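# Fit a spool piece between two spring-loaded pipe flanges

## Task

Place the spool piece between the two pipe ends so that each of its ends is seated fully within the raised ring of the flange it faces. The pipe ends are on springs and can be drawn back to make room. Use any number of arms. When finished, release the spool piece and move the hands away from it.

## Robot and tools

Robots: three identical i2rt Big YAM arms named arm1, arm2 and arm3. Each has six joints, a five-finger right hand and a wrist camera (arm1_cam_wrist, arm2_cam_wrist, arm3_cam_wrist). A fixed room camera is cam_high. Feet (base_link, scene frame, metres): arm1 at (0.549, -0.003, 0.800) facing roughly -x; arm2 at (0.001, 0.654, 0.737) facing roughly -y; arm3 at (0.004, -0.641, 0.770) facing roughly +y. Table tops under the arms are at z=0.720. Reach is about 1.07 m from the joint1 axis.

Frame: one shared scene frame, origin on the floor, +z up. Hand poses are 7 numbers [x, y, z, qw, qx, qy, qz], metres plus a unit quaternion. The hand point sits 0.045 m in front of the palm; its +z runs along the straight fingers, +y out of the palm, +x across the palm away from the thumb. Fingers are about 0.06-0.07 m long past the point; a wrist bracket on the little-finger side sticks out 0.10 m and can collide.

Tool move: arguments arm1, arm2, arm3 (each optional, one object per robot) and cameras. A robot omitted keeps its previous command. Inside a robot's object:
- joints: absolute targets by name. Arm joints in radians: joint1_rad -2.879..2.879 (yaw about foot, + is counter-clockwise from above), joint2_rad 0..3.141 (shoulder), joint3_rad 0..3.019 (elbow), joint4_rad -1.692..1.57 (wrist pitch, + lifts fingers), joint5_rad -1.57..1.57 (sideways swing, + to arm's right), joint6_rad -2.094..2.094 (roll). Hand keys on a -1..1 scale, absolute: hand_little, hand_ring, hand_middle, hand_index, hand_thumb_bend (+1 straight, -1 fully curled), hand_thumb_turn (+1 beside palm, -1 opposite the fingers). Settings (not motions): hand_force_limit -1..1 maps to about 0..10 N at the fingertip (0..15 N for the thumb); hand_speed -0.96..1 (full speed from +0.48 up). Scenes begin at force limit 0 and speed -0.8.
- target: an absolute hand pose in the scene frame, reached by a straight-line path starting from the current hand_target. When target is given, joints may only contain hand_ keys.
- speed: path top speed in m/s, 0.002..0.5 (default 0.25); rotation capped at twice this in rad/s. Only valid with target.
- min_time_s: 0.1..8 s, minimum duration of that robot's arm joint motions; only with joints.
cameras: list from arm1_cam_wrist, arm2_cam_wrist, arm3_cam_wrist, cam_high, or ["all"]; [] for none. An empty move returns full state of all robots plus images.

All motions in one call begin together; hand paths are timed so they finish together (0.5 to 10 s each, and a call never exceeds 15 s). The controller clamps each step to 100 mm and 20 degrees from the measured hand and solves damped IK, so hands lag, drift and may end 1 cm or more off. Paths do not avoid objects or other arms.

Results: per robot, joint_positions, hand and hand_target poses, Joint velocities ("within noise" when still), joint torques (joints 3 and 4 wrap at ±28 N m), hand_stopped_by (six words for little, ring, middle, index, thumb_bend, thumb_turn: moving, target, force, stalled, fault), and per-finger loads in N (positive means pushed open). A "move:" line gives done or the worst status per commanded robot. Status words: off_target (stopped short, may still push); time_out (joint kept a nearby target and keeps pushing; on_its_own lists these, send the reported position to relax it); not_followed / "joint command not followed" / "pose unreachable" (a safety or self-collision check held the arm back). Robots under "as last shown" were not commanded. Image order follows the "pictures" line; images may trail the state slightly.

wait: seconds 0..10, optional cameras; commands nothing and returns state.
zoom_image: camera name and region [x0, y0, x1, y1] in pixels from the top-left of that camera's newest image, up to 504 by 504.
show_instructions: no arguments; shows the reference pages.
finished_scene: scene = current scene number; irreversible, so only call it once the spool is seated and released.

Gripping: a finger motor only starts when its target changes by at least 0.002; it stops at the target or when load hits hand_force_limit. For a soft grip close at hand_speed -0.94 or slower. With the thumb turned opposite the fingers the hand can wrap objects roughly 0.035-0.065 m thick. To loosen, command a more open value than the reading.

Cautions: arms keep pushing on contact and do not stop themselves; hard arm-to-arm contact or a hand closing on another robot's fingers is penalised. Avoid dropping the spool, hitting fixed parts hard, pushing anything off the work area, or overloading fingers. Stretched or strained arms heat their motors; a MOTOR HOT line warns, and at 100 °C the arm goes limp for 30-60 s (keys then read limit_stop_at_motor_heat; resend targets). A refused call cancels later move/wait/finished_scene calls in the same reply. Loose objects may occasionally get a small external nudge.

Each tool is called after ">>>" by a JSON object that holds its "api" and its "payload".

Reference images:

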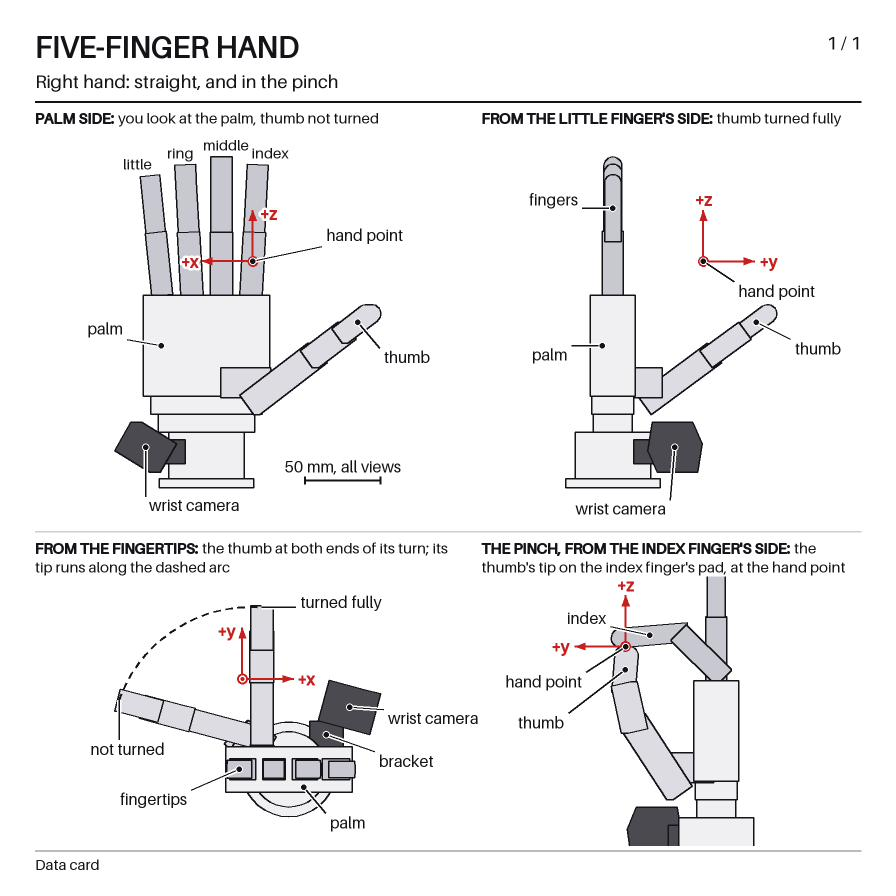

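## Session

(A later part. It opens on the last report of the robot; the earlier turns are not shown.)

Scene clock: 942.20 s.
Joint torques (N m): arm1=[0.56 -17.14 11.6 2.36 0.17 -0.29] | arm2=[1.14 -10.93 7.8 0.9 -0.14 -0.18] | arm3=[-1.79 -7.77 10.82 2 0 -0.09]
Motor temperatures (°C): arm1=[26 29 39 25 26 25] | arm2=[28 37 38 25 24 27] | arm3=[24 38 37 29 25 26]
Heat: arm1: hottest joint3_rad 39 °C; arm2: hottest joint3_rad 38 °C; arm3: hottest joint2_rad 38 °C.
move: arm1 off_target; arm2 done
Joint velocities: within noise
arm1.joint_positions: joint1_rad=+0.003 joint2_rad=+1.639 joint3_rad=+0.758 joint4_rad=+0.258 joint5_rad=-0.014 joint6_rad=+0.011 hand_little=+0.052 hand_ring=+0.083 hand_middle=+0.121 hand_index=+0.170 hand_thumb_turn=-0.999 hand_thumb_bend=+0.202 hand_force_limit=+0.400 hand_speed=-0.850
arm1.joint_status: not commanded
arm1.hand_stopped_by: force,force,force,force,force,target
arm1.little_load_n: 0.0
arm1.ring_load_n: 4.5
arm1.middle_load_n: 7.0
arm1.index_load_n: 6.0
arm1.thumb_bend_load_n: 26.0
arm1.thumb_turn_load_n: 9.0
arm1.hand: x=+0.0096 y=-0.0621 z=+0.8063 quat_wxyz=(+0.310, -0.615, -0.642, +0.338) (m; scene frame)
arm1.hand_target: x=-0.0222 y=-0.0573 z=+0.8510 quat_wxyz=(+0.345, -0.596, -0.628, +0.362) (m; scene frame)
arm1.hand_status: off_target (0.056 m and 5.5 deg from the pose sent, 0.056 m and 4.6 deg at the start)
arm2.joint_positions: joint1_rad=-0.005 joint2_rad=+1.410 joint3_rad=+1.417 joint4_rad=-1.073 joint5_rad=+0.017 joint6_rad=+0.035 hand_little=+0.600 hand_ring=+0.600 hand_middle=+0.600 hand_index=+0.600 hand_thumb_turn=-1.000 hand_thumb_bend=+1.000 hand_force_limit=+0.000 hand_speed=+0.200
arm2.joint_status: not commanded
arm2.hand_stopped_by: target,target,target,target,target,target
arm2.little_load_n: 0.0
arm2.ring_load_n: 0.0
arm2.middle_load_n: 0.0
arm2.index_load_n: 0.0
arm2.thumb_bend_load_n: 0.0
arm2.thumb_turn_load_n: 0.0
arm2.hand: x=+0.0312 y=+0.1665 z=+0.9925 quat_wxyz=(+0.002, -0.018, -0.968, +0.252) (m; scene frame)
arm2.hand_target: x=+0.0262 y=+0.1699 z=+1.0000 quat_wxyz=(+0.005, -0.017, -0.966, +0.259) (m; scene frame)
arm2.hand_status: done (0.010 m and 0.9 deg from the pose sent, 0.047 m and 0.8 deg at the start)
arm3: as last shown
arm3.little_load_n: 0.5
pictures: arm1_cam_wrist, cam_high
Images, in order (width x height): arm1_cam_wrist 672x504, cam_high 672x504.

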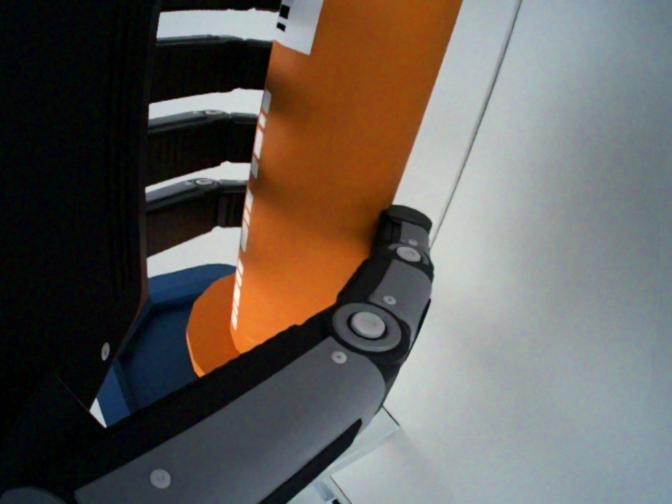

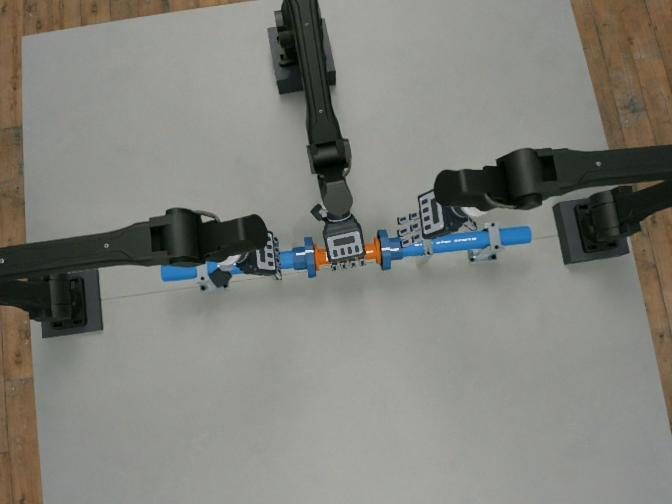

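>>> {"api": "move", "payload": {"arm1": {"target": [-0.025, -0.0585, 0.868, 0.3443, -0.5963, -0.6281, 0.3627], "speed": 0.04}, "cameras": ["arm1_cam_wrist", "cam_high"]}}

>>> {"api": "zoom_image", "payload": {"camera": "cam_high", "region": [290, 210, 410, 300]}}

Scene clock: 946.67 s.
Joint torques (N m): arm1=[0.91 -19.96 11.47 2.17 0.26 -0.32] | arm2=[1.2 -10.99 7.8 0.91 -0.13 -0.18] | arm3=[-1.73 -7.71 10.78 1.96 0.01 -0.1]
Motor temperatures (°C): arm1=[26 29 39 25 26 25] | arm2=[28 37 38 25 24 27] | arm3=[24 38 37 29 25 26]
Heat: arm1: hottest joint3_rad 39 °C; arm2: hottest joint3_rad 38 °C; arm3: hottest joint2_rad 38 °C.
move: arm1 off_target
Joint velocities: within noise
arm1.joint_positions: joint1_rad=+0.003 joint2_rad=+1.635 joint3_rad=+0.777 joint4_rad=+0.211 joint5_rad=-0.014 joint6_rad=+0.015 hand_little=+0.052 hand_ring=+0.083 hand_middle=+0.121 hand_index=+0.170 hand_thumb_turn=-0.999 hand_thumb_bend=+0.202 hand_force_limit=+0.400 hand_speed=-0.850
arm1.joint_status: not commanded
arm1.hand_stopped_by: force,force,force,force,force,target
arm1.little_load_n: 0.0
arm1.ring_load_n: 5.5
arm1.middle_load_n: 7.5
arm1.index_load_n: 6.5
arm1.thumb_bend_load_n: 26.0
arm1.thumb_turn_load_n: 9.0
arm1.hand: x=+0.0097 y=-0.0623 z=+0.8079 quat_wxyz=(+0.302, -0.620, -0.645, +0.330) (m; scene frame)
arm1.hand_target: x=-0.0221 y=-0.0585 z=+0.8682 quat_wxyz=(+0.345, -0.597, -0.628, +0.363) (m; scene frame)
arm1.hand_status: off_target (0.070 m and 6.9 deg from the pose sent, 0.071 m and 5.5 deg at the start)
arm2, arm3: as last shown
arm3.little_load_n: 0.0
pictures: arm1_cam_wrist, cam_high
Images, in order (width x height): arm1_cam_wrist 672x504, cam_high 672x504.

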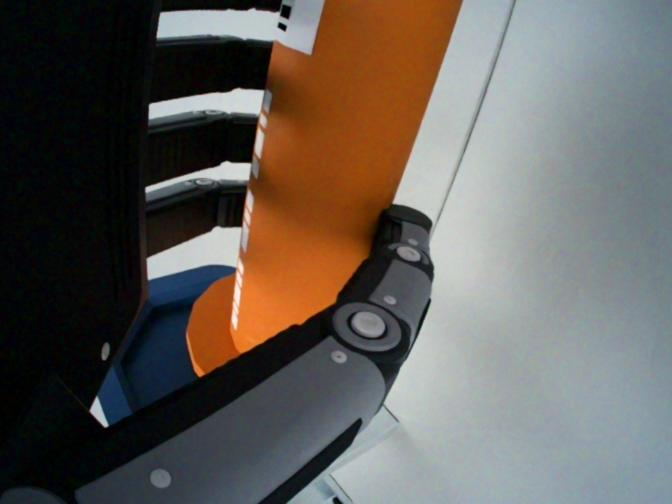

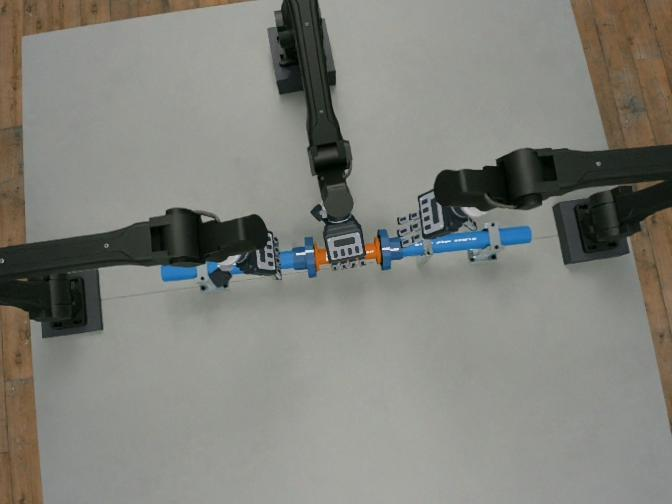

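Scaled by 4.200.

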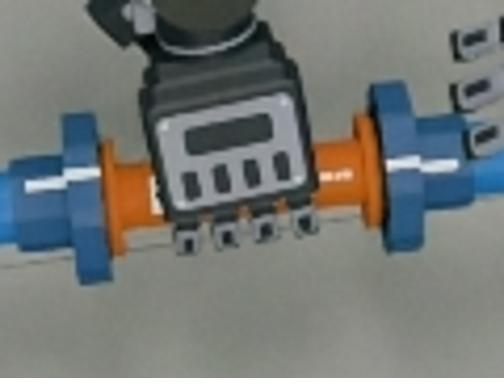

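>>> {"api": "move", "payload": {"arm1": {"target": [-0.025, -0.0585, 0.888, 0.3443, -0.5963, -0.6281, 0.3627], "speed": 0.04}, "cameras": ["arm1_cam_wrist", "cam_high"]}}

>>> {"api": "zoom_image", "payload": {"camera": "cam_high", "region": [290, 210, 410, 300]}}

Scene clock: 950.60 s.
Joint torques (N m): arm1=[0.97 -22.95 11.45 1.87 0.31 -0.34] | arm2=[1.2 -10.93 7.8 0.91 -0.14 -0.18] | arm3=[-1.73 -7.77 10.8 2 0 -0.11]
Motor temperatures (°C): arm1=[26 29 39 25 26 25] | arm2=[28 37 38 25 24 27] | arm3=[24 38 36 29 25 26]
Heat: arm1: hottest joint3_rad 39 °C; arm2: hottest joint3_rad 38 °C; arm3: hottest joint2_rad 38 °C.
move: arm1 off_target
Joint velocities: within noise
arm1.joint_positions: joint1_rad=+0.003 joint2_rad=+1.630 joint3_rad=+0.796 joint4_rad=+0.159 joint5_rad=-0.014 joint6_rad=+0.017 hand_little=+0.052 hand_ring=+0.083 hand_middle=+0.121 hand_index=+0.170 hand_thumb_turn=-0.999 hand_thumb_bend=+0.202 hand_force_limit=+0.400 hand_speed=-0.850
arm1.joint_status: not commanded
arm1.hand_stopped_by: force,force,force,force,force,target
arm1.little_load_n: 0.5
arm1.ring_load_n: 8.0
arm1.middle_load_n: 9.0
arm1.index_load_n: 7.0
arm1.thumb_bend_load_n: 25.5
arm1.thumb_turn_load_n: 8.0
arm1.hand: x=+0.0103 y=-0.0624 z=+0.8100 quat_wxyz=(+0.293, -0.625, -0.648, +0.322) (m; scene frame)
arm1.hand_target: x=-0.0218 y=-0.0587 z=+0.8865 quat_wxyz=(+0.345, -0.597, -0.627, +0.363) (m; scene frame)
arm1.hand_status: off_target (0.086 m and 8.5 deg from the pose sent, 0.088 m and 7.0 deg at the start)
arm2, arm3: as last shown
pictures: arm1_cam_wrist, cam_high
Images, in order (width x height): arm1_cam_wrist 672x504, cam_high 672x504.

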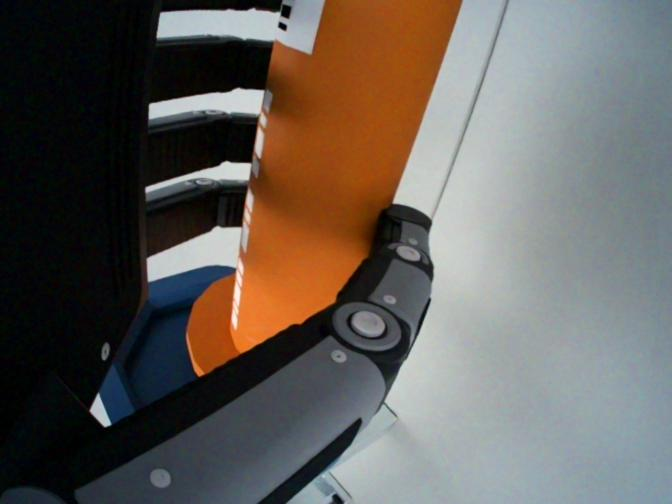

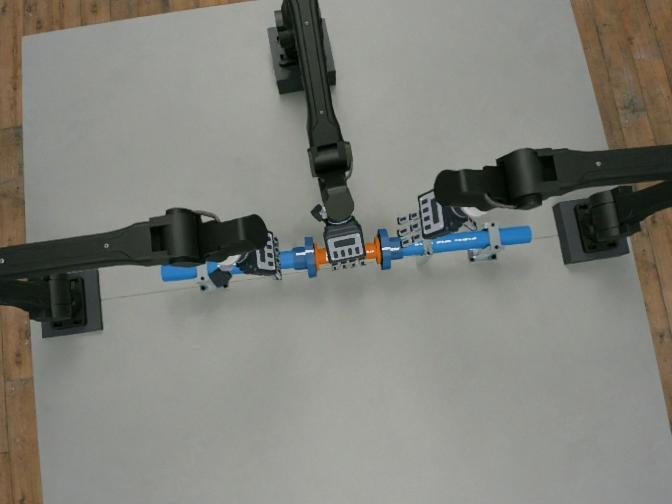

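Scaled by 4.200.

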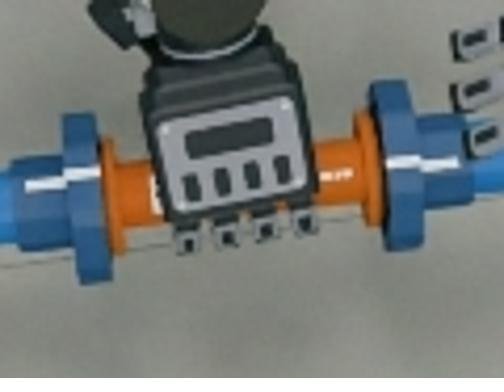

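>>> {"api": "move", "payload": {"arm1": {"target": [-0.028, -0.0585, 0.885, 0.3019, -0.6189, -0.6013, 0.4056], "speed": 0.08}, "cameras": ["arm1_cam_wrist", "cam_high"]}}

>>> {"api": "zoom_image", "payload": {"camera": "cam_high", "region": [290, 210, 410, 300]}}

Scene clock: 958.27 s.
Joint torques (N m): arm1=[-0.38 -21.01 11.1 3.29 -0.81 0.15] | arm2=[1.14 -10.93 7.8 0.9 -0.13 -0.18] | arm3=[-1.73 -7.47 10.82 1.96 -0.01 -0.08]
Motor temperatures (°C): arm1=[26 30 39 25 26 25] | arm2=[28 36 38 25 24 27] | arm3=[24 37 36 29 25 26]
Heat: arm1: hottest joint3_rad 39 °C; arm2: hottest joint3_rad 38 °C; arm3: hottest joint2_rad 37 °C.
move: arm1 off_target
Joint velocities: within noise
arm1.joint_positions: joint1_rad=-0.028 joint2_rad=+1.630 joint3_rad=+0.796 joint4_rad=+0.159 joint5_rad=-0.100 joint6_rad=+0.069 hand_little=+0.052 hand_ring=+0.083 hand_middle=+0.121 hand_index=+0.170 hand_thumb_turn=-0.999 hand_thumb_bend=+0.202 hand_force_limit=+0.400 hand_speed=-0.850
arm1.joint_status: not commanded
arm1.hand_stopped_by: force,force,force,force,force,target
arm1.little_load_n: 0.0
arm1.ring_load_n: 2.5
arm1.middle_load_n: 8.5
arm1.index_load_n: 9.5
arm1.thumb_bend_load_n: 23.0
arm1.thumb_turn_load_n: 4.0
arm1.hand: x=+0.0111 y=-0.0651 z=+0.8137 quat_wxyz=(+0.261, -0.638, -0.635, +0.351) (m; scene frame)
arm1.hand_target: x=-0.0239 y=-0.0582 z=+0.8847 quat_wxyz=(+0.302, -0.618, -0.602, +0.405) (m; scene frame)
arm1.hand_status: off_target (0.082 m and 9.0 deg from the pose sent, 0.084 m and 11.1 deg at the start)
arm2, arm3: as last shown
arm3.ring_load_n: 0.5
pictures: arm1_cam_wrist, cam_high
Images, in order (width x height): arm1_cam_wrist 672x504, cam_high 672x504.

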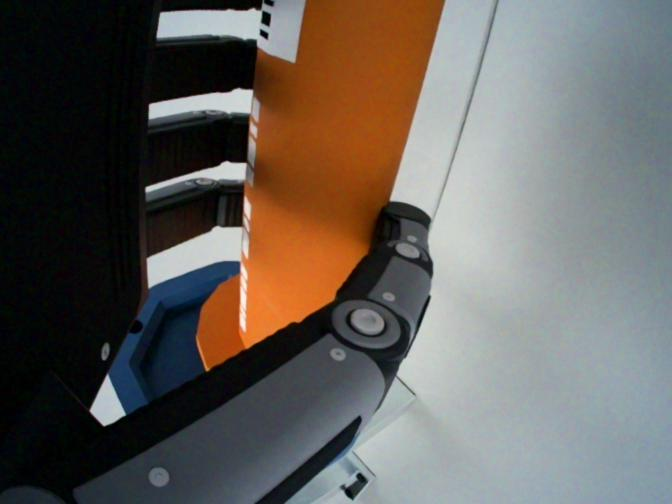

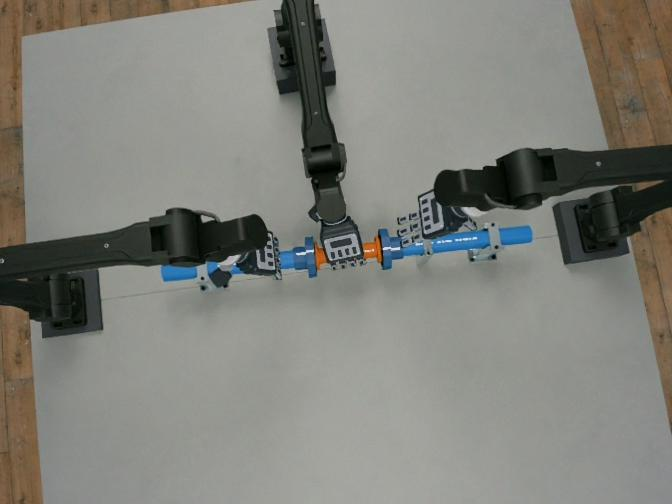

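Scaled by 4.200.

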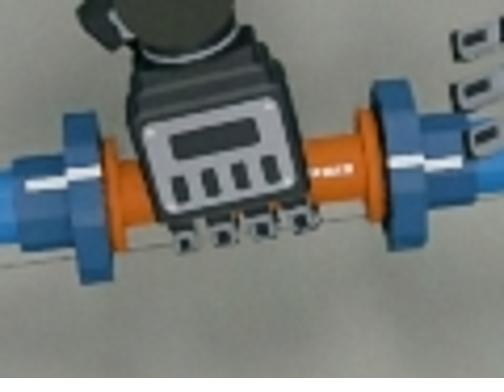

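>>> {"api": "move", "payload": {"arm1": {"target": [-0.028, -0.0585, 0.888, 0.3757, -0.5775, -0.6432, 0.3330], "speed": 0.08}, "cameras": ["arm1_cam_wrist", "cam_high"]}}

>>> {"api": "zoom_image", "payload": {"camera": "cam_high", "region": [290, 210, 410, 300]}}

Scene clock: 963.83 s.
Joint torques (N m): arm1=[1.2 -22.12 12.16 2.36 0.88 -0.65] | arm2=[1.2 -10.93 7.8 0.9 -0.13 -0.18] | arm3=[-1.73 -7.65 10.82 2.03 -0.01 -0.1]
Motor temperatures (°C): arm1=[26 31 39 25 26 25] | arm2=[28 36 38 25 24 27] | arm3=[24 37 36 29 25 26]
Heat: arm1: hottest joint3_rad 39 °C; arm2: hottest joint3_rad 38 °C; arm3: hottest joint2_rad 37 °C.
move: arm1 off_target
Joint velocities: within noise
arm1.joint_positions: joint1_rad=+0.034 joint2_rad=+1.622 joint3_rad=+0.796 joint4_rad=+0.143 joint5_rad=+0.056 joint6_rad=-0.021 hand_little=+0.053 hand_ring=+0.083 hand_middle=+0.121 hand_index=+0.170 hand_thumb_turn=-1.000 hand_thumb_bend=+0.202 hand_force_limit=+0.400 hand_speed=-0.850
arm1.joint_status: not commanded
arm1.hand_stopped_by: force,force,force,force,force,target
arm1.little_load_n: 4.0
arm1.ring_load_n: 8.5
arm1.middle_load_n: 6.0
arm1.index_load_n: 3.0
arm1.thumb_bend_load_n: 19.0
arm1.thumb_turn_load_n: 7.0
arm1.hand: x=+0.0129 y=-0.0633 z=+0.8094 quat_wxyz=(+0.315, -0.614, -0.660, +0.297) (m; scene frame)
arm1.hand_target: x=-0.0237 y=-0.0587 z=+0.8874 quat_wxyz=(+0.377, -0.579, -0.642, +0.333) (m; scene frame)
arm1.hand_status: off_target (0.089 m and 9.4 deg from the pose sent, 0.084 m and 15.0 deg at the start)
arm2, arm3: as last shown
arm3.ring_load_n: 0.0
arm3.thumb_turn_load_n: 0.5
pictures: arm1_cam_wrist, cam_high
Images, in order (width x height): arm1_cam_wrist 672x504, cam_high 672x504.

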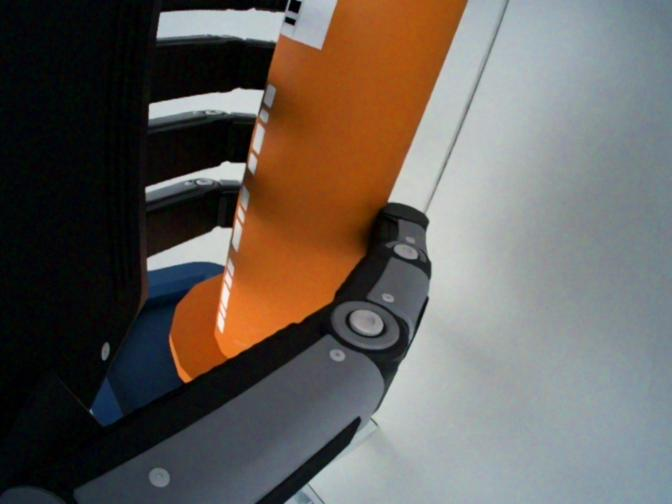

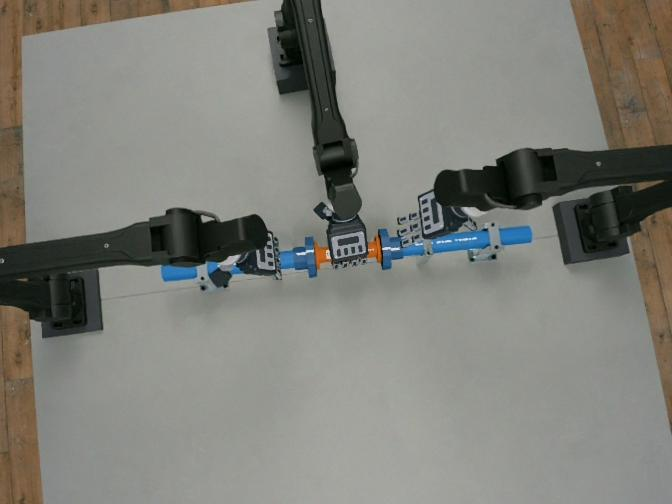

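Scaled by 4.200.

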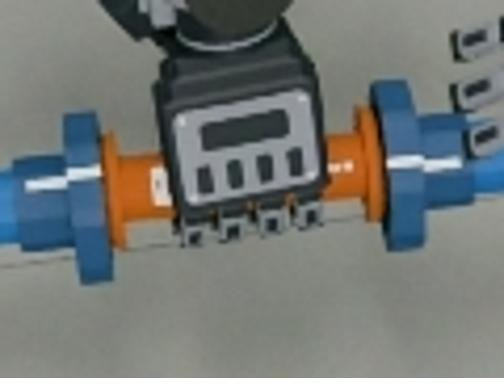

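>>> {"api": "zoom_image", "payload": {"camera": "arm1_cam_wrist", "region": [80, 220, 280, 420]}}

Scaled by 2.520 from the camera's 672x504 image, which has a finer 960x720 frame.

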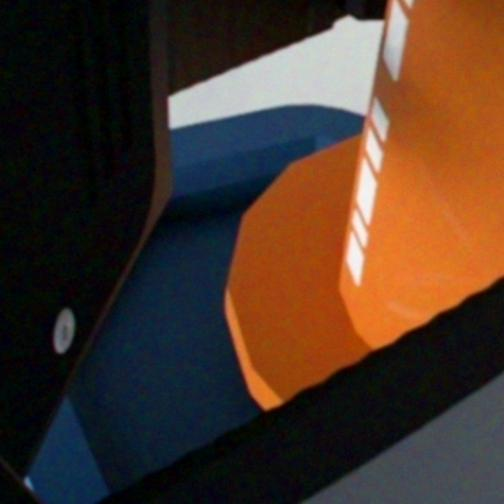

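>>> {"api": "move", "payload": {"arm1": {"target": [-0.024, -0.0585, 0.850, 0.3443, -0.5963, -0.6281, 0.3627], "speed": 0.1}, "arm3": {"target": [-0.006, -0.138, 0.965, 0, -0.9999, 0.0174, 0], "speed": 0.2}}}

>>> {"api": "move", "payload": {"arm3": {"target": [-0.006, -0.138, 0.928, 0, -0.9999, 0.0174, 0], "speed": 0.1}, "cameras": ["arm1_cam_wrist", "arm3_cam_wrist", "cam_high"]}}

>>> {"api": "zoom_image", "payload": {"camera": "arm1_cam_wrist", "region": [80, 220, 280, 420]}}

>>> {"api": "zoom_image", "payload": {"camera": "cam_high", "region": [290, 210, 410, 300]}}

Scene clock: 986.73 s.
Joint torques (N m): arm1=[-0.5 -16.21 9.42 5.04 -0.31 -0.05] | arm2=[1.2 -10.99 7.8 0.9 -0.13 -0.18] | arm3=[-1.85 -13.8 14.16 -0.01 -0.03 -0.1]
Motor temperatures (°C): arm1=[26 31 40 25 27 25] | arm2=[28 34 39 25 24 27] | arm3=[24 36 35 28 25 26]
Heat: arm1: hottest joint3_rad 40 °C; arm2: hottest joint3_rad 39 °C; arm3: hottest joint2_rad 36 °C.
move: arm1 off_target; arm3 off_target
Joint velocities: within noise
arm1.joint_positions: joint1_rad=+0.018 joint2_rad=+1.626 joint3_rad=+0.784 joint4_rad=+0.185 joint5_rad=+0.000 joint6_rad=-0.010 hand_little=+0.052 hand_ring=+0.083 hand_middle=+0.121 hand_index=+0.170 hand_thumb_turn=-0.999 hand_thumb_bend=+0.202 hand_force_limit=+0.400 hand_speed=-0.850
arm1.joint_status: not commanded
arm1.hand_stopped_by: force,force,force,force,force,target
arm1.little_load_n: 0.0
arm1.ring_load_n: 1.0
arm1.middle_load_n: 5.0
arm1.index_load_n: 6.5
arm1.thumb_bend_load_n: 19.0
arm1.thumb_turn_load_n: 7.0
arm1.hand: x=+0.0110 y=-0.0660 z=+0.8106 quat_wxyz=(+0.305, -0.611, -0.656, +0.322) (m; scene frame)
arm1.hand_target: x=-0.0209 y=-0.0579 z=+0.8514 quat_wxyz=(+0.344, -0.596, -0.629, +0.362) (m; scene frame)
arm1.hand_status: off_target (0.053 m and 7.4 deg from the pose sent, 0.055 m and 9.3 deg at the start)
arm2: as last shown
arm3.joint_positions: joint1_rad=-0.028 joint2_rad=+1.814 joint3_rad=+1.716 joint4_rad=-1.512 joint5_rad=+0.000 joint6_rad=+0.003 hand_little=-1.000 hand_ring=+1.000 hand_middle=+1.000 hand_index=+1.000 hand_thumb_turn=-1.000 hand_thumb_bend=+1.000 hand_force_limit=+0.000 hand_speed=+0.200
arm3.joint_status: not commanded
arm3.hand_stopped_by: target,target,target,target,target,target
arm3.little_load_n: 0.0
arm3.ring_load_n: 0.0
arm3.middle_load_n: 0.0
arm3.index_load_n: 0.0
arm3.thumb_bend_load_n: 0.0
arm3.thumb_turn_load_n: 0.0
arm3.hand: x=-0.0138 y=-0.1514 z=+0.9492 quat_wxyz=(+0.019, +1.000, -0.015, +0.000) (m; scene frame)
arm3.hand_target: x=-0.0060 y=-0.1389 z=+0.9650 quat_wxyz=(+0.000, +1.000, -0.017, +0.000) (m; scene frame)
arm3.hand_status: off_target (0.022 m and 2.2 deg from the pose sent, 0.097 m and 28.4 deg at the start)
pictures: none

Scene clock: 987.83 s.
Joint torques (N m): arm1=[-0.26 -16.15 9.4 5.01 -0.31 -0.05] | arm2=[1.2 -10.93 7.8 0.9 -0.13 -0.18] | arm3=[-1.79 -13.63 9.8 0.88 -0.03 -0.1]
Motor temperatures (°C): arm1=[26 31 40 25 27 25] | arm2=[28 34 39 25 24 27] | arm3=[24 36 35 28 25 26]
Heat: arm1: hottest joint3_rad 40 °C; arm2: hottest joint3_rad 39 °C; arm3: hottest joint2_rad 36 °C.
move: arm3 done
Joint velocities: within noise
arm1, arm2: as last shown
arm1.ring_load_n: 1.5
arm1.thumb_turn_load_n: 6.5
arm2.ring_load_n: -0.5
arm3.joint_positions: joint1_rad=-0.028 joint2_rad=+1.821 joint3_rad=+1.684 joint4_rad=-1.442 joint5_rad=+0.000 joint6_rad=+0.003 hand_little=-1.000 hand_ring=+1.000 hand_middle=+1.000 hand_index=+1.000 hand_thumb_turn=-1.000 hand_thumb_bend=+1.000 hand_force_limit=+0.000 hand_speed=+0.200
arm3.joint_status: not commanded
arm3.hand_stopped_by: target,target,target,target,target,target
arm3.little_load_n: 0.0
arm3.ring_load_n: 0.0
arm3.middle_load_n: 0.0
arm3.index_load_n: 0.0
arm3.thumb_bend_load_n: 0.0
arm3.thumb_turn_load_n: 0.0
arm3.hand: x=-0.0135 y=-0.1423 z=+0.9311 quat_wxyz=(+0.004, +1.000, -0.015, +0.000) (m; scene frame)
arm3.hand_target: x=-0.0061 y=-0.1382 z=+0.9280 quat_wxyz=(+0.000, +1.000, -0.017, +0.000) (m; scene frame)
arm3.hand_status: done (0.009 m and 0.5 deg from the pose sent, 0.026 m and 2.2 deg at the start)
pictures: arm1_cam_wrist, arm3_cam_wrist, cam_high
Images, in order (width x height): arm1_cam_wrist 672x504, arm3_cam_wrist 672x504, cam_high 672x504.

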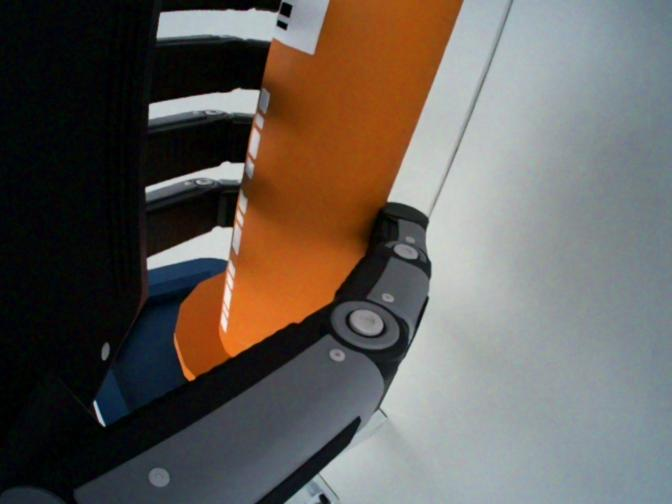

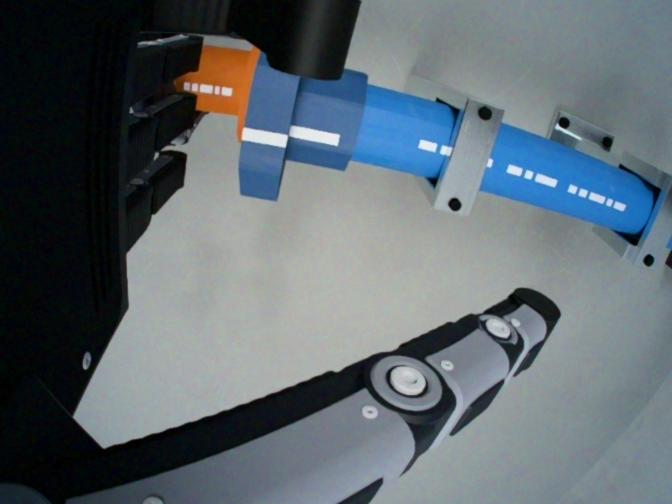

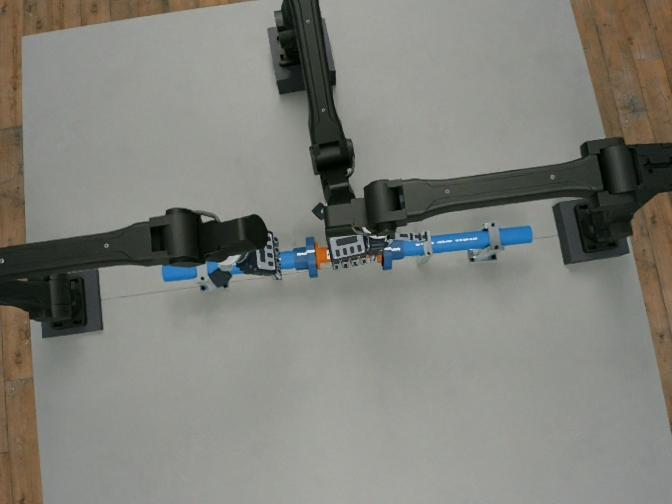

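Scaled by 2.520 from the camera's 672x504 image, which has a finer 960x720 frame.

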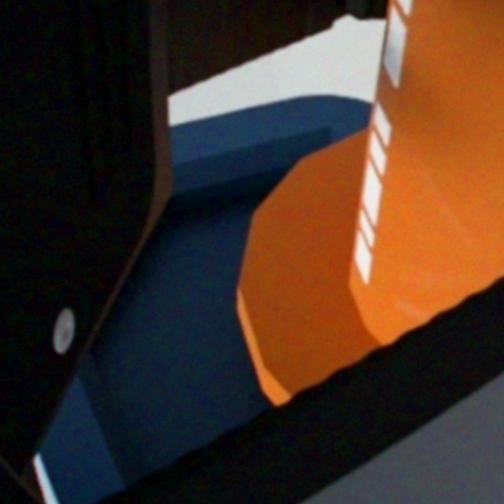

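Scaled by 4.200.

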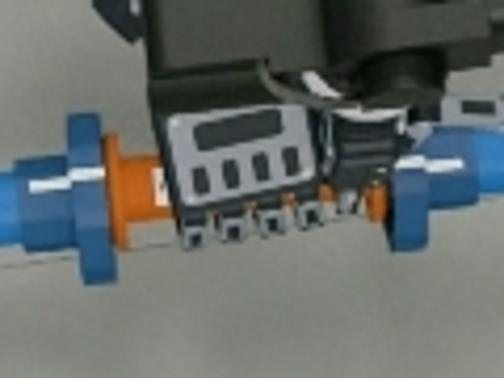

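>>> {"api": "move", "payload": {"arm3": {"target": [-0.006, -0.142, 0.915, 0, -0.9999, 0.0174, 0], "speed": 0.08}}}

>>> {"api": "move", "payload": {"arm3": {"target": [-0.006, -0.172, 0.928, -0.0350, -0.9992, 0.0174, 0.0006], "speed": 0.08}, "cameras": ["arm1_cam_wrist", "arm3_cam_wrist", "cam_high"]}}

>>> {"api": "zoom_image", "payload": {"camera": "arm1_cam_wrist", "region": [80, 220, 280, 420]}}

Scene clock: 993.53 s.
Joint torques (N m): arm1=[-0.32 -16.26 9.36 5.03 -0.31 -0.06] | arm2=[1.2 -10.93 7.8 0.91 -0.13 -0.18] | arm3=[-1.85 -13.68 9.61 0.9 -0.01 -0.1]
Motor temperatures (°C): arm1=[26 31 40 25 27 25] | arm2=[28 34 39 25 24 27] | arm3=[24 37 35 28 25 26]
Heat: arm1: hottest joint3_rad 40 °C; arm2: hottest joint3_rad 39 °C; arm3: hottest joint2_rad 37 °C.
move: arm3 done
Joint velocities: within noise
arm1, arm2: as last shown
arm1.ring_load_n: 1.0
arm2.ring_load_n: 0.0
arm3.joint_positions: joint1_rad=-0.028 joint2_rad=+1.821 joint3_rad=+1.644 joint4_rad=-1.405 joint5_rad=+0.000 joint6_rad=+0.002 hand_little=-1.000 hand_ring=+1.000 hand_middle=+1.000 hand_index=+1.000 hand_thumb_turn=-1.000 hand_thumb_bend=+1.000 hand_force_limit=+0.000 hand_speed=+0.200
arm3.joint_status: not commanded
arm3.hand_stopped_by: target,target,target,target,target,target
arm3.little_load_n: 0.5
arm3.ring_load_n: 0.0
arm3.middle_load_n: 0.0
arm3.index_load_n: 0.0
arm3.thumb_bend_load_n: 0.0
arm3.thumb_turn_load_n: 0.0
arm3.hand: x=-0.0136 y=-0.1456 z=+0.9162 quat_wxyz=(+0.005, +1.000, -0.014, +0.000) (m; scene frame)
arm3.hand_target: x=-0.0060 y=-0.1421 z=+0.9151 quat_wxyz=(+0.000, +1.000, -0.017, +0.000) (m; scene frame)
arm3.hand_status: done (0.008 m and 0.7 deg from the pose sent, 0.018 m and 0.5 deg at the start)
pictures: none

Scene clock: 994.50 s.
Joint torques (N m): arm1=[-0.26 -16.38 9.37 5 -0.23 -0.08] | arm2=[1.2 -10.93 7.8 0.9 -0.14 -0.18] | arm3=[-1.85 -16.15 8.84 -0.79 0.01 -0.08]
Motor temperatures (°C): arm1=[26 31 40 25 27 25] | arm2=[28 34 39 25 24 27] | arm3=[24 37 35 28 25 26]
Heat: arm1: hottest joint3_rad 40 °C; arm2: hottest joint3_rad 39 °C; arm3: hottest joint2_rad 37 °C.
move: arm3 off_target
Joint velocities: within noise
arm1: as last shown
arm1.joint_positions: joint1_rad=+0.018 joint2_rad=+1.626 joint3_rad=+0.784 joint4_rad=+0.186 joint5_rad=-0.002 joint6_rad=-0.008 hand_little=+0.052 hand_ring=+0.083 hand_middle=+0.121 hand_index=+0.170 hand_thumb_turn=-0.999 hand_thumb_bend=+0.202 hand_force_limit=+0.400 hand_speed=-0.850
arm1.middle_load_n: 4.5
arm1.hand: x=+0.0107 y=-0.0665 z=+0.8108 quat_wxyz=(+0.305, -0.611, -0.655, +0.323) (m; scene frame)
arm2.joint_positions: joint1_rad=-0.005 joint2_rad=+1.410 joint3_rad=+1.417 joint4_rad=-1.073 joint5_rad=+0.017 joint6_rad=+0.035 hand_little=+0.600 hand_ring=+0.600 hand_middle=+0.600 hand_index=+0.600 hand_thumb_turn=-1.000 hand_thumb_bend=+1.000 hand_force_limit=+0.000 hand_speed=+0.200
arm2.joint_status: not commanded
arm2.hand_stopped_by: target,target,target,target,target,target
arm2.little_load_n: 0.5
arm2.ring_load_n: 0.0
arm2.middle_load_n: 0.0
arm2.index_load_n: 0.0
arm2.thumb_bend_load_n: 0.0
arm2.thumb_turn_load_n: 0.0
arm2.hand: x=+0.0312 y=+0.1665 z=+0.9925 quat_wxyz=(+0.002, -0.018, -0.968, +0.252) (m; scene frame)
arm2.hand_target: x=+0.0262 y=+0.1699 z=+1.0000 quat_wxyz=(+0.005, -0.017, -0.966, +0.259) (m; scene frame)
arm2.hand_status: not commanded
arm3.joint_positions: joint1_rad=-0.028 joint2_rad=+1.820 joint3_rad=+1.626 joint4_rad=-1.442 joint5_rad=+0.000 joint6_rad=-0.001 hand_little=-1.000 hand_ring=+1.000 hand_middle=+1.000 hand_index=+1.000 hand_thumb_turn=-1.000 hand_thumb_bend=+1.000 hand_force_limit=+0.000 hand_speed=+0.200
arm3.joint_status: not commanded
arm3.hand_stopped_by: target,target,target,target,target,target
arm3.little_load_n: 0.0
arm3.ring_load_n: 0.5
arm3.middle_load_n: 0.0
arm3.index_load_n: 0.0
arm3.thumb_bend_load_n: 0.0
arm3.thumb_turn_load_n: 0.0
arm3.hand: x=-0.0135 y=-0.1618 z=+0.9134 quat_wxyz=(+0.033, +0.999, -0.013, +0.000) (m; scene frame)
arm3.hand_target: x=-0.0062 y=-0.1718 z=+0.9275 quat_wxyz=(+0.035, +0.999, -0.017, -0.001) (m; scene frame)
arm3.hand_status: off_target (0.019 m and 0.5 deg from the pose sent, 0.030 m and 3.4 deg at the start)
pictures: arm1_cam_wrist, arm3_cam_wrist, cam_high
Images, in order (width x height): arm1_cam_wrist 672x504, arm3_cam_wrist 672x504, cam_high 672x504.

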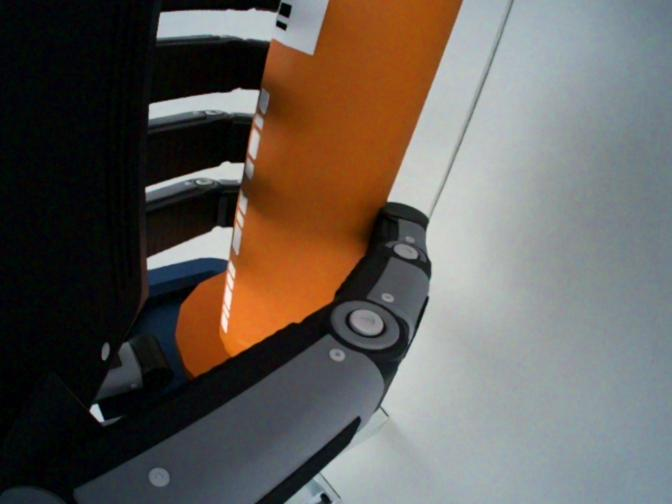

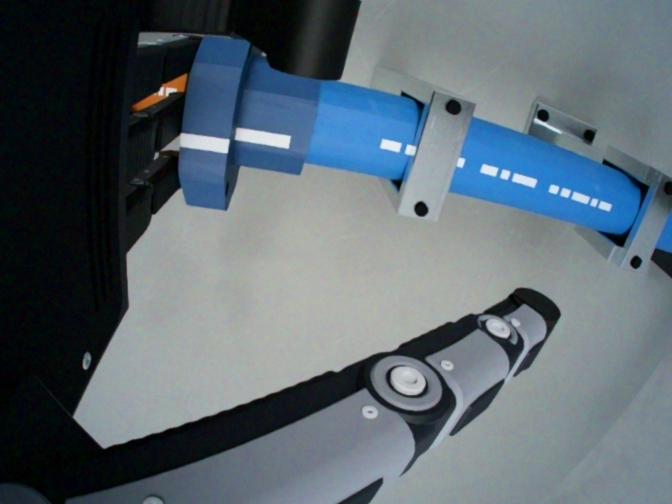

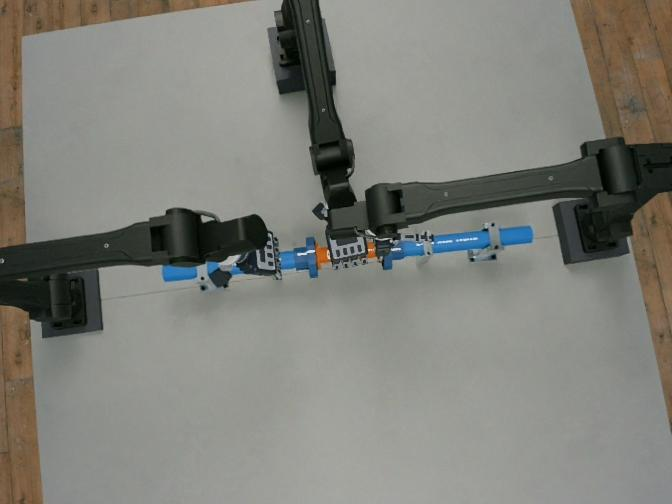

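Scaled by 2.520 from the camera's 672x504 image, which has a finer 960x720 frame.

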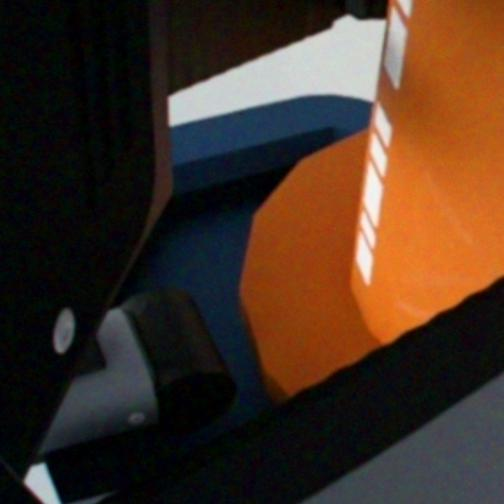

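>>> {"api": "move", "payload": {"arm3": {"target": [-0.006, -0.138, 0.918, 0, -0.9999, 0.0174, 0], "speed": 0.1}}}

>>> {"api": "move", "payload": {"arm3": {"target": [-0.006, -0.145, 0.944, 0, -0.9999, 0.0174, 0], "speed": 0.1}, "cameras": ["arm1_cam_wrist"]}}

>>> {"api": "move", "payload": {"arm3": {"target": [-0.006, -0.172, 0.945, -0.0350, -0.9992, 0.0174, 0.0006], "speed": 0.08}, "cameras": ["arm1_cam_wrist", "arm3_cam_wrist"]}}

>>> {"api": "zoom_image", "payload": {"camera": "arm1_cam_wrist", "region": [80, 220, 280, 420]}}

Scene clock: 1003.53 s.
Joint torques (N m): arm1=[-0.15 -16.26 9.4 4.96 -0.23 -0.09] | arm2=[1.2 -10.93 7.8 0.9 -0.13 -0.18] | arm3=[-1.79 -13.45 12.98 0.85 0 -0.07]
Motor temperatures (°C): arm1=[26 31 40 25 27 25] | arm2=[28 34 39 25 24 27] | arm3=[24 39 36 28 25 26]
Heat: arm1: hottest joint3_rad 40 °C; arm2: hottest joint3_rad 39 °C; arm3: hottest joint2_rad 39 °C.
move: arm3 off_target
Joint velocities: within noise
arm1, arm2: as last shown
arm1.hand_target: x=-0.0209 y=-0.0579 z=+0.8515 quat_wxyz=(+0.344, -0.596, -0.629, +0.362) (m; scene frame)
arm2.little_load_n: 0.0
arm3.joint_positions: joint1_rad=-0.028 joint2_rad=+1.820 joint3_rad=+1.626 joint4_rad=-1.416 joint5_rad=+0.000 joint6_rad=-0.001 hand_little=-1.000 hand_ring=+1.000 hand_middle=+1.000 hand_index=+1.000 hand_thumb_turn=-1.000 hand_thumb_bend=+1.000 hand_force_limit=+0.000 hand_speed=+0.200
arm3.joint_status: not commanded
arm3.hand_stopped_by: target,target,target,target,target,target
arm3.little_load_n: 0.0
arm3.ring_load_n: 0.0
arm3.middle_load_n: 0.0
arm3.index_load_n: 0.0
arm3.thumb_bend_load_n: 0.0
arm3.thumb_turn_load_n: 0.0
arm3.hand: x=-0.0133 y=-0.1549 z=+0.9115 quat_wxyz=(+0.020, +1.000, -0.013, +0.000) (m; scene frame)
arm3.hand_target: x=-0.0058 y=-0.1386 z=+0.9183 quat_wxyz=(+0.000, +1.000, -0.017, +0.000) (m; scene frame)
arm3.hand_status: off_target (0.020 m and 2.3 deg from the pose sent, 0.025 m and 3.8 deg at the start)
pictures: none

Scene clock: 1004.57 s.
Joint torques (N m): arm1=[-0.38 -16.38 9.43 5 -0.23 -0.09] | arm2=[1.14 -10.93 7.82 0.91 -0.13 -0.18] | arm3=[-1.85 -15.5 14.02 0.01 0.01 -0.07]
Motor temperatures (°C): arm1=[26 31 40 25 26 25] | arm2=[28 34 39 25 24 27] | arm3=[24 39 36 28 25 26]
Heat: arm1: hottest joint3_rad 40 °C; arm2: hottest joint3_rad 39 °C; arm3: hottest joint2_rad 39 °C.
move: arm3 off_target
Joint velocities: within noise
arm1, arm2: as last shown
arm3.joint_positions: joint1_rad=-0.028 joint2_rad=+1.820 joint3_rad=+1.639 joint4_rad=-1.451 joint5_rad=+0.000 joint6_rad=-0.001 hand_little=-1.000 hand_ring=+1.000 hand_middle=+1.000 hand_index=+1.000 hand_thumb_turn=-1.000 hand_thumb_bend=+1.000 hand_force_limit=+0.000 hand_speed=+0.200
arm3.joint_status: not commanded
arm3.hand_stopped_by: target,target,target,target,target,target
arm3.little_load_n: 0.0
arm3.ring_load_n: 0.0
arm3.middle_load_n: 0.0
arm3.index_load_n: 0.0
arm3.thumb_bend_load_n: 0.0
arm3.thumb_turn_load_n: 0.0
arm3.hand: x=-0.0134 y=-0.1595 z=+0.9181 quat_wxyz=(+0.030, +0.999, -0.013, +0.000) (m; scene frame)
arm3.hand_target: x=-0.0060 y=-0.1463 z=+0.9440 quat_wxyz=(+0.000, +1.000, -0.018, +0.000) (m; scene frame)
arm3.hand_status: off_target (0.031 m and 3.5 deg from the pose sent, 0.035 m and 2.4 deg at the start)
pictures: arm1_cam_wrist
Images, in order (width x height): arm1_cam_wrist 672x504.

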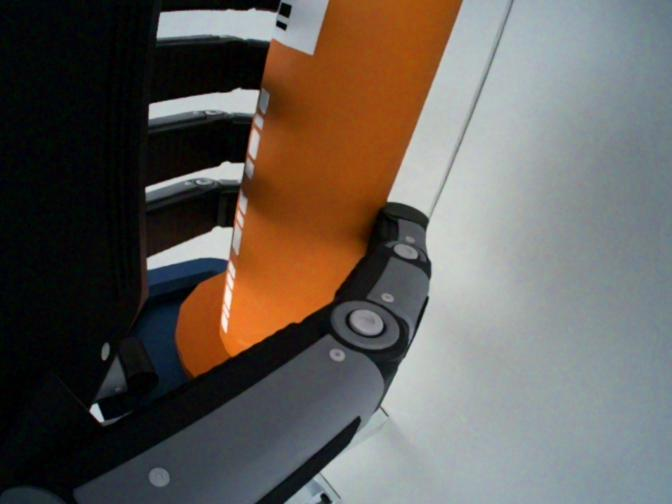

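Scene clock: 1005.53 s.
Joint torques (N m): arm1=[-0.26 -16.44 9.42 4.97 -0.12 -0.15] | arm2=[1.2 -10.93 7.8 0.91 -0.14 -0.18] | arm3=[-2.02 -16.56 10.71 -1.54 0 -0.07]
Motor temperatures (°C): arm1=[26 31 40 25 26 25] | arm2=[28 34 39 24 24 27] | arm3=[24 39 36 28 25 26]
Heat: arm1: hottest joint3_rad 40 °C; arm2: hottest joint3_rad 39 °C; arm3: hottest joint2_rad 39 °C.
move: arm3 off_target
Joint velocities: within noise
arm1, arm2: as last shown
arm1.joint_positions: joint1_rad=+0.018 joint2_rad=+1.626 joint3_rad=+0.784 joint4_rad=+0.188 joint5_rad=-0.005 joint6_rad=-0.003 hand_little=+0.052 hand_ring=+0.083 hand_middle=+0.121 hand_index=+0.170 hand_thumb_turn=-0.999 hand_thumb_bend=+0.202 hand_force_limit=+0.400 hand_speed=-0.850
arm1.ring_load_n: 0.5
arm1.hand: x=+0.0106 y=-0.0674 z=+0.8110 quat_wxyz=(+0.303, -0.612, -0.654, +0.325) (m; scene frame)
arm1.hand_target: x=-0.0208 y=-0.0579 z=+0.8514 quat_wxyz=(+0.344, -0.596, -0.629, +0.362) (m; scene frame)
arm3.joint_positions: joint1_rad=-0.028 joint2_rad=+1.820 joint3_rad=+1.639 joint4_rad=-1.463 joint5_rad=+0.000 joint6_rad=-0.001 hand_little=-1.000 hand_ring=+1.000 hand_middle=+1.000 hand_index=+1.000 hand_thumb_turn=-1.000 hand_thumb_bend=+1.000 hand_force_limit=+0.000 hand_speed=+0.200
arm3.joint_status: not commanded
arm3.hand_stopped_by: target,target,target,target,target,target
arm3.little_load_n: 0.0
arm3.ring_load_n: 0.5
arm3.middle_load_n: 0.0
arm3.index_load_n: 0.0
arm3.thumb_bend_load_n: 0.0
arm3.thumb_turn_load_n: 0.0
arm3.hand: x=-0.0135 y=-0.1628 z=+0.9192 quat_wxyz=(+0.036, +0.999, -0.013, +0.000) (m; scene frame)
arm3.hand_target: x=-0.0063 y=-0.1719 z=+0.9440 quat_wxyz=(+0.035, +0.999, -0.017, +0.000) (m; scene frame)
arm3.hand_status: off_target (0.028 m and 0.5 deg from the pose sent, 0.031 m and 0.7 deg at the start)
pictures: arm1_cam_wrist, arm3_cam_wrist
Images, in order (width x height): arm1_cam_wrist 672x504, arm3_cam_wrist 672x504.

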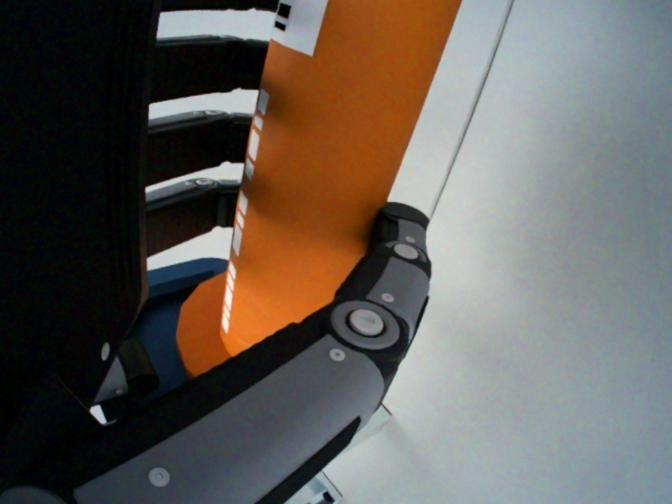

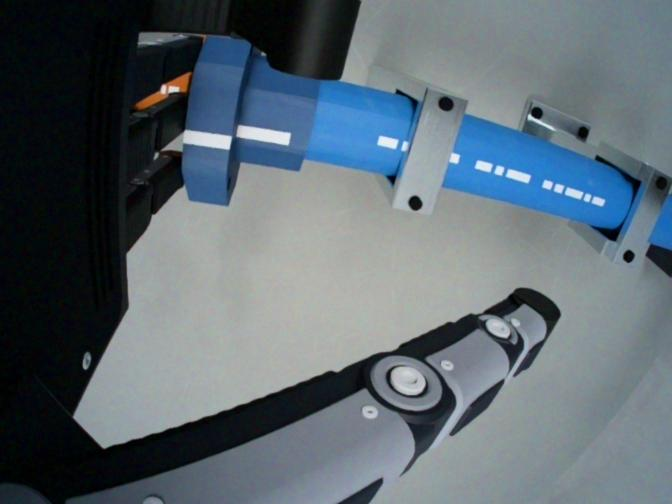

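Scaled by 2.520 from the camera's 672x504 image, which has a finer 960x720 frame.

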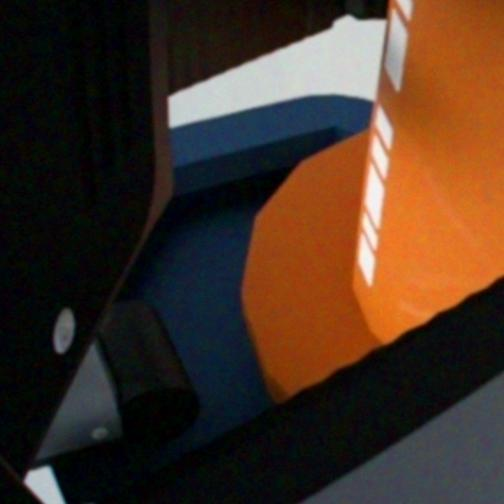

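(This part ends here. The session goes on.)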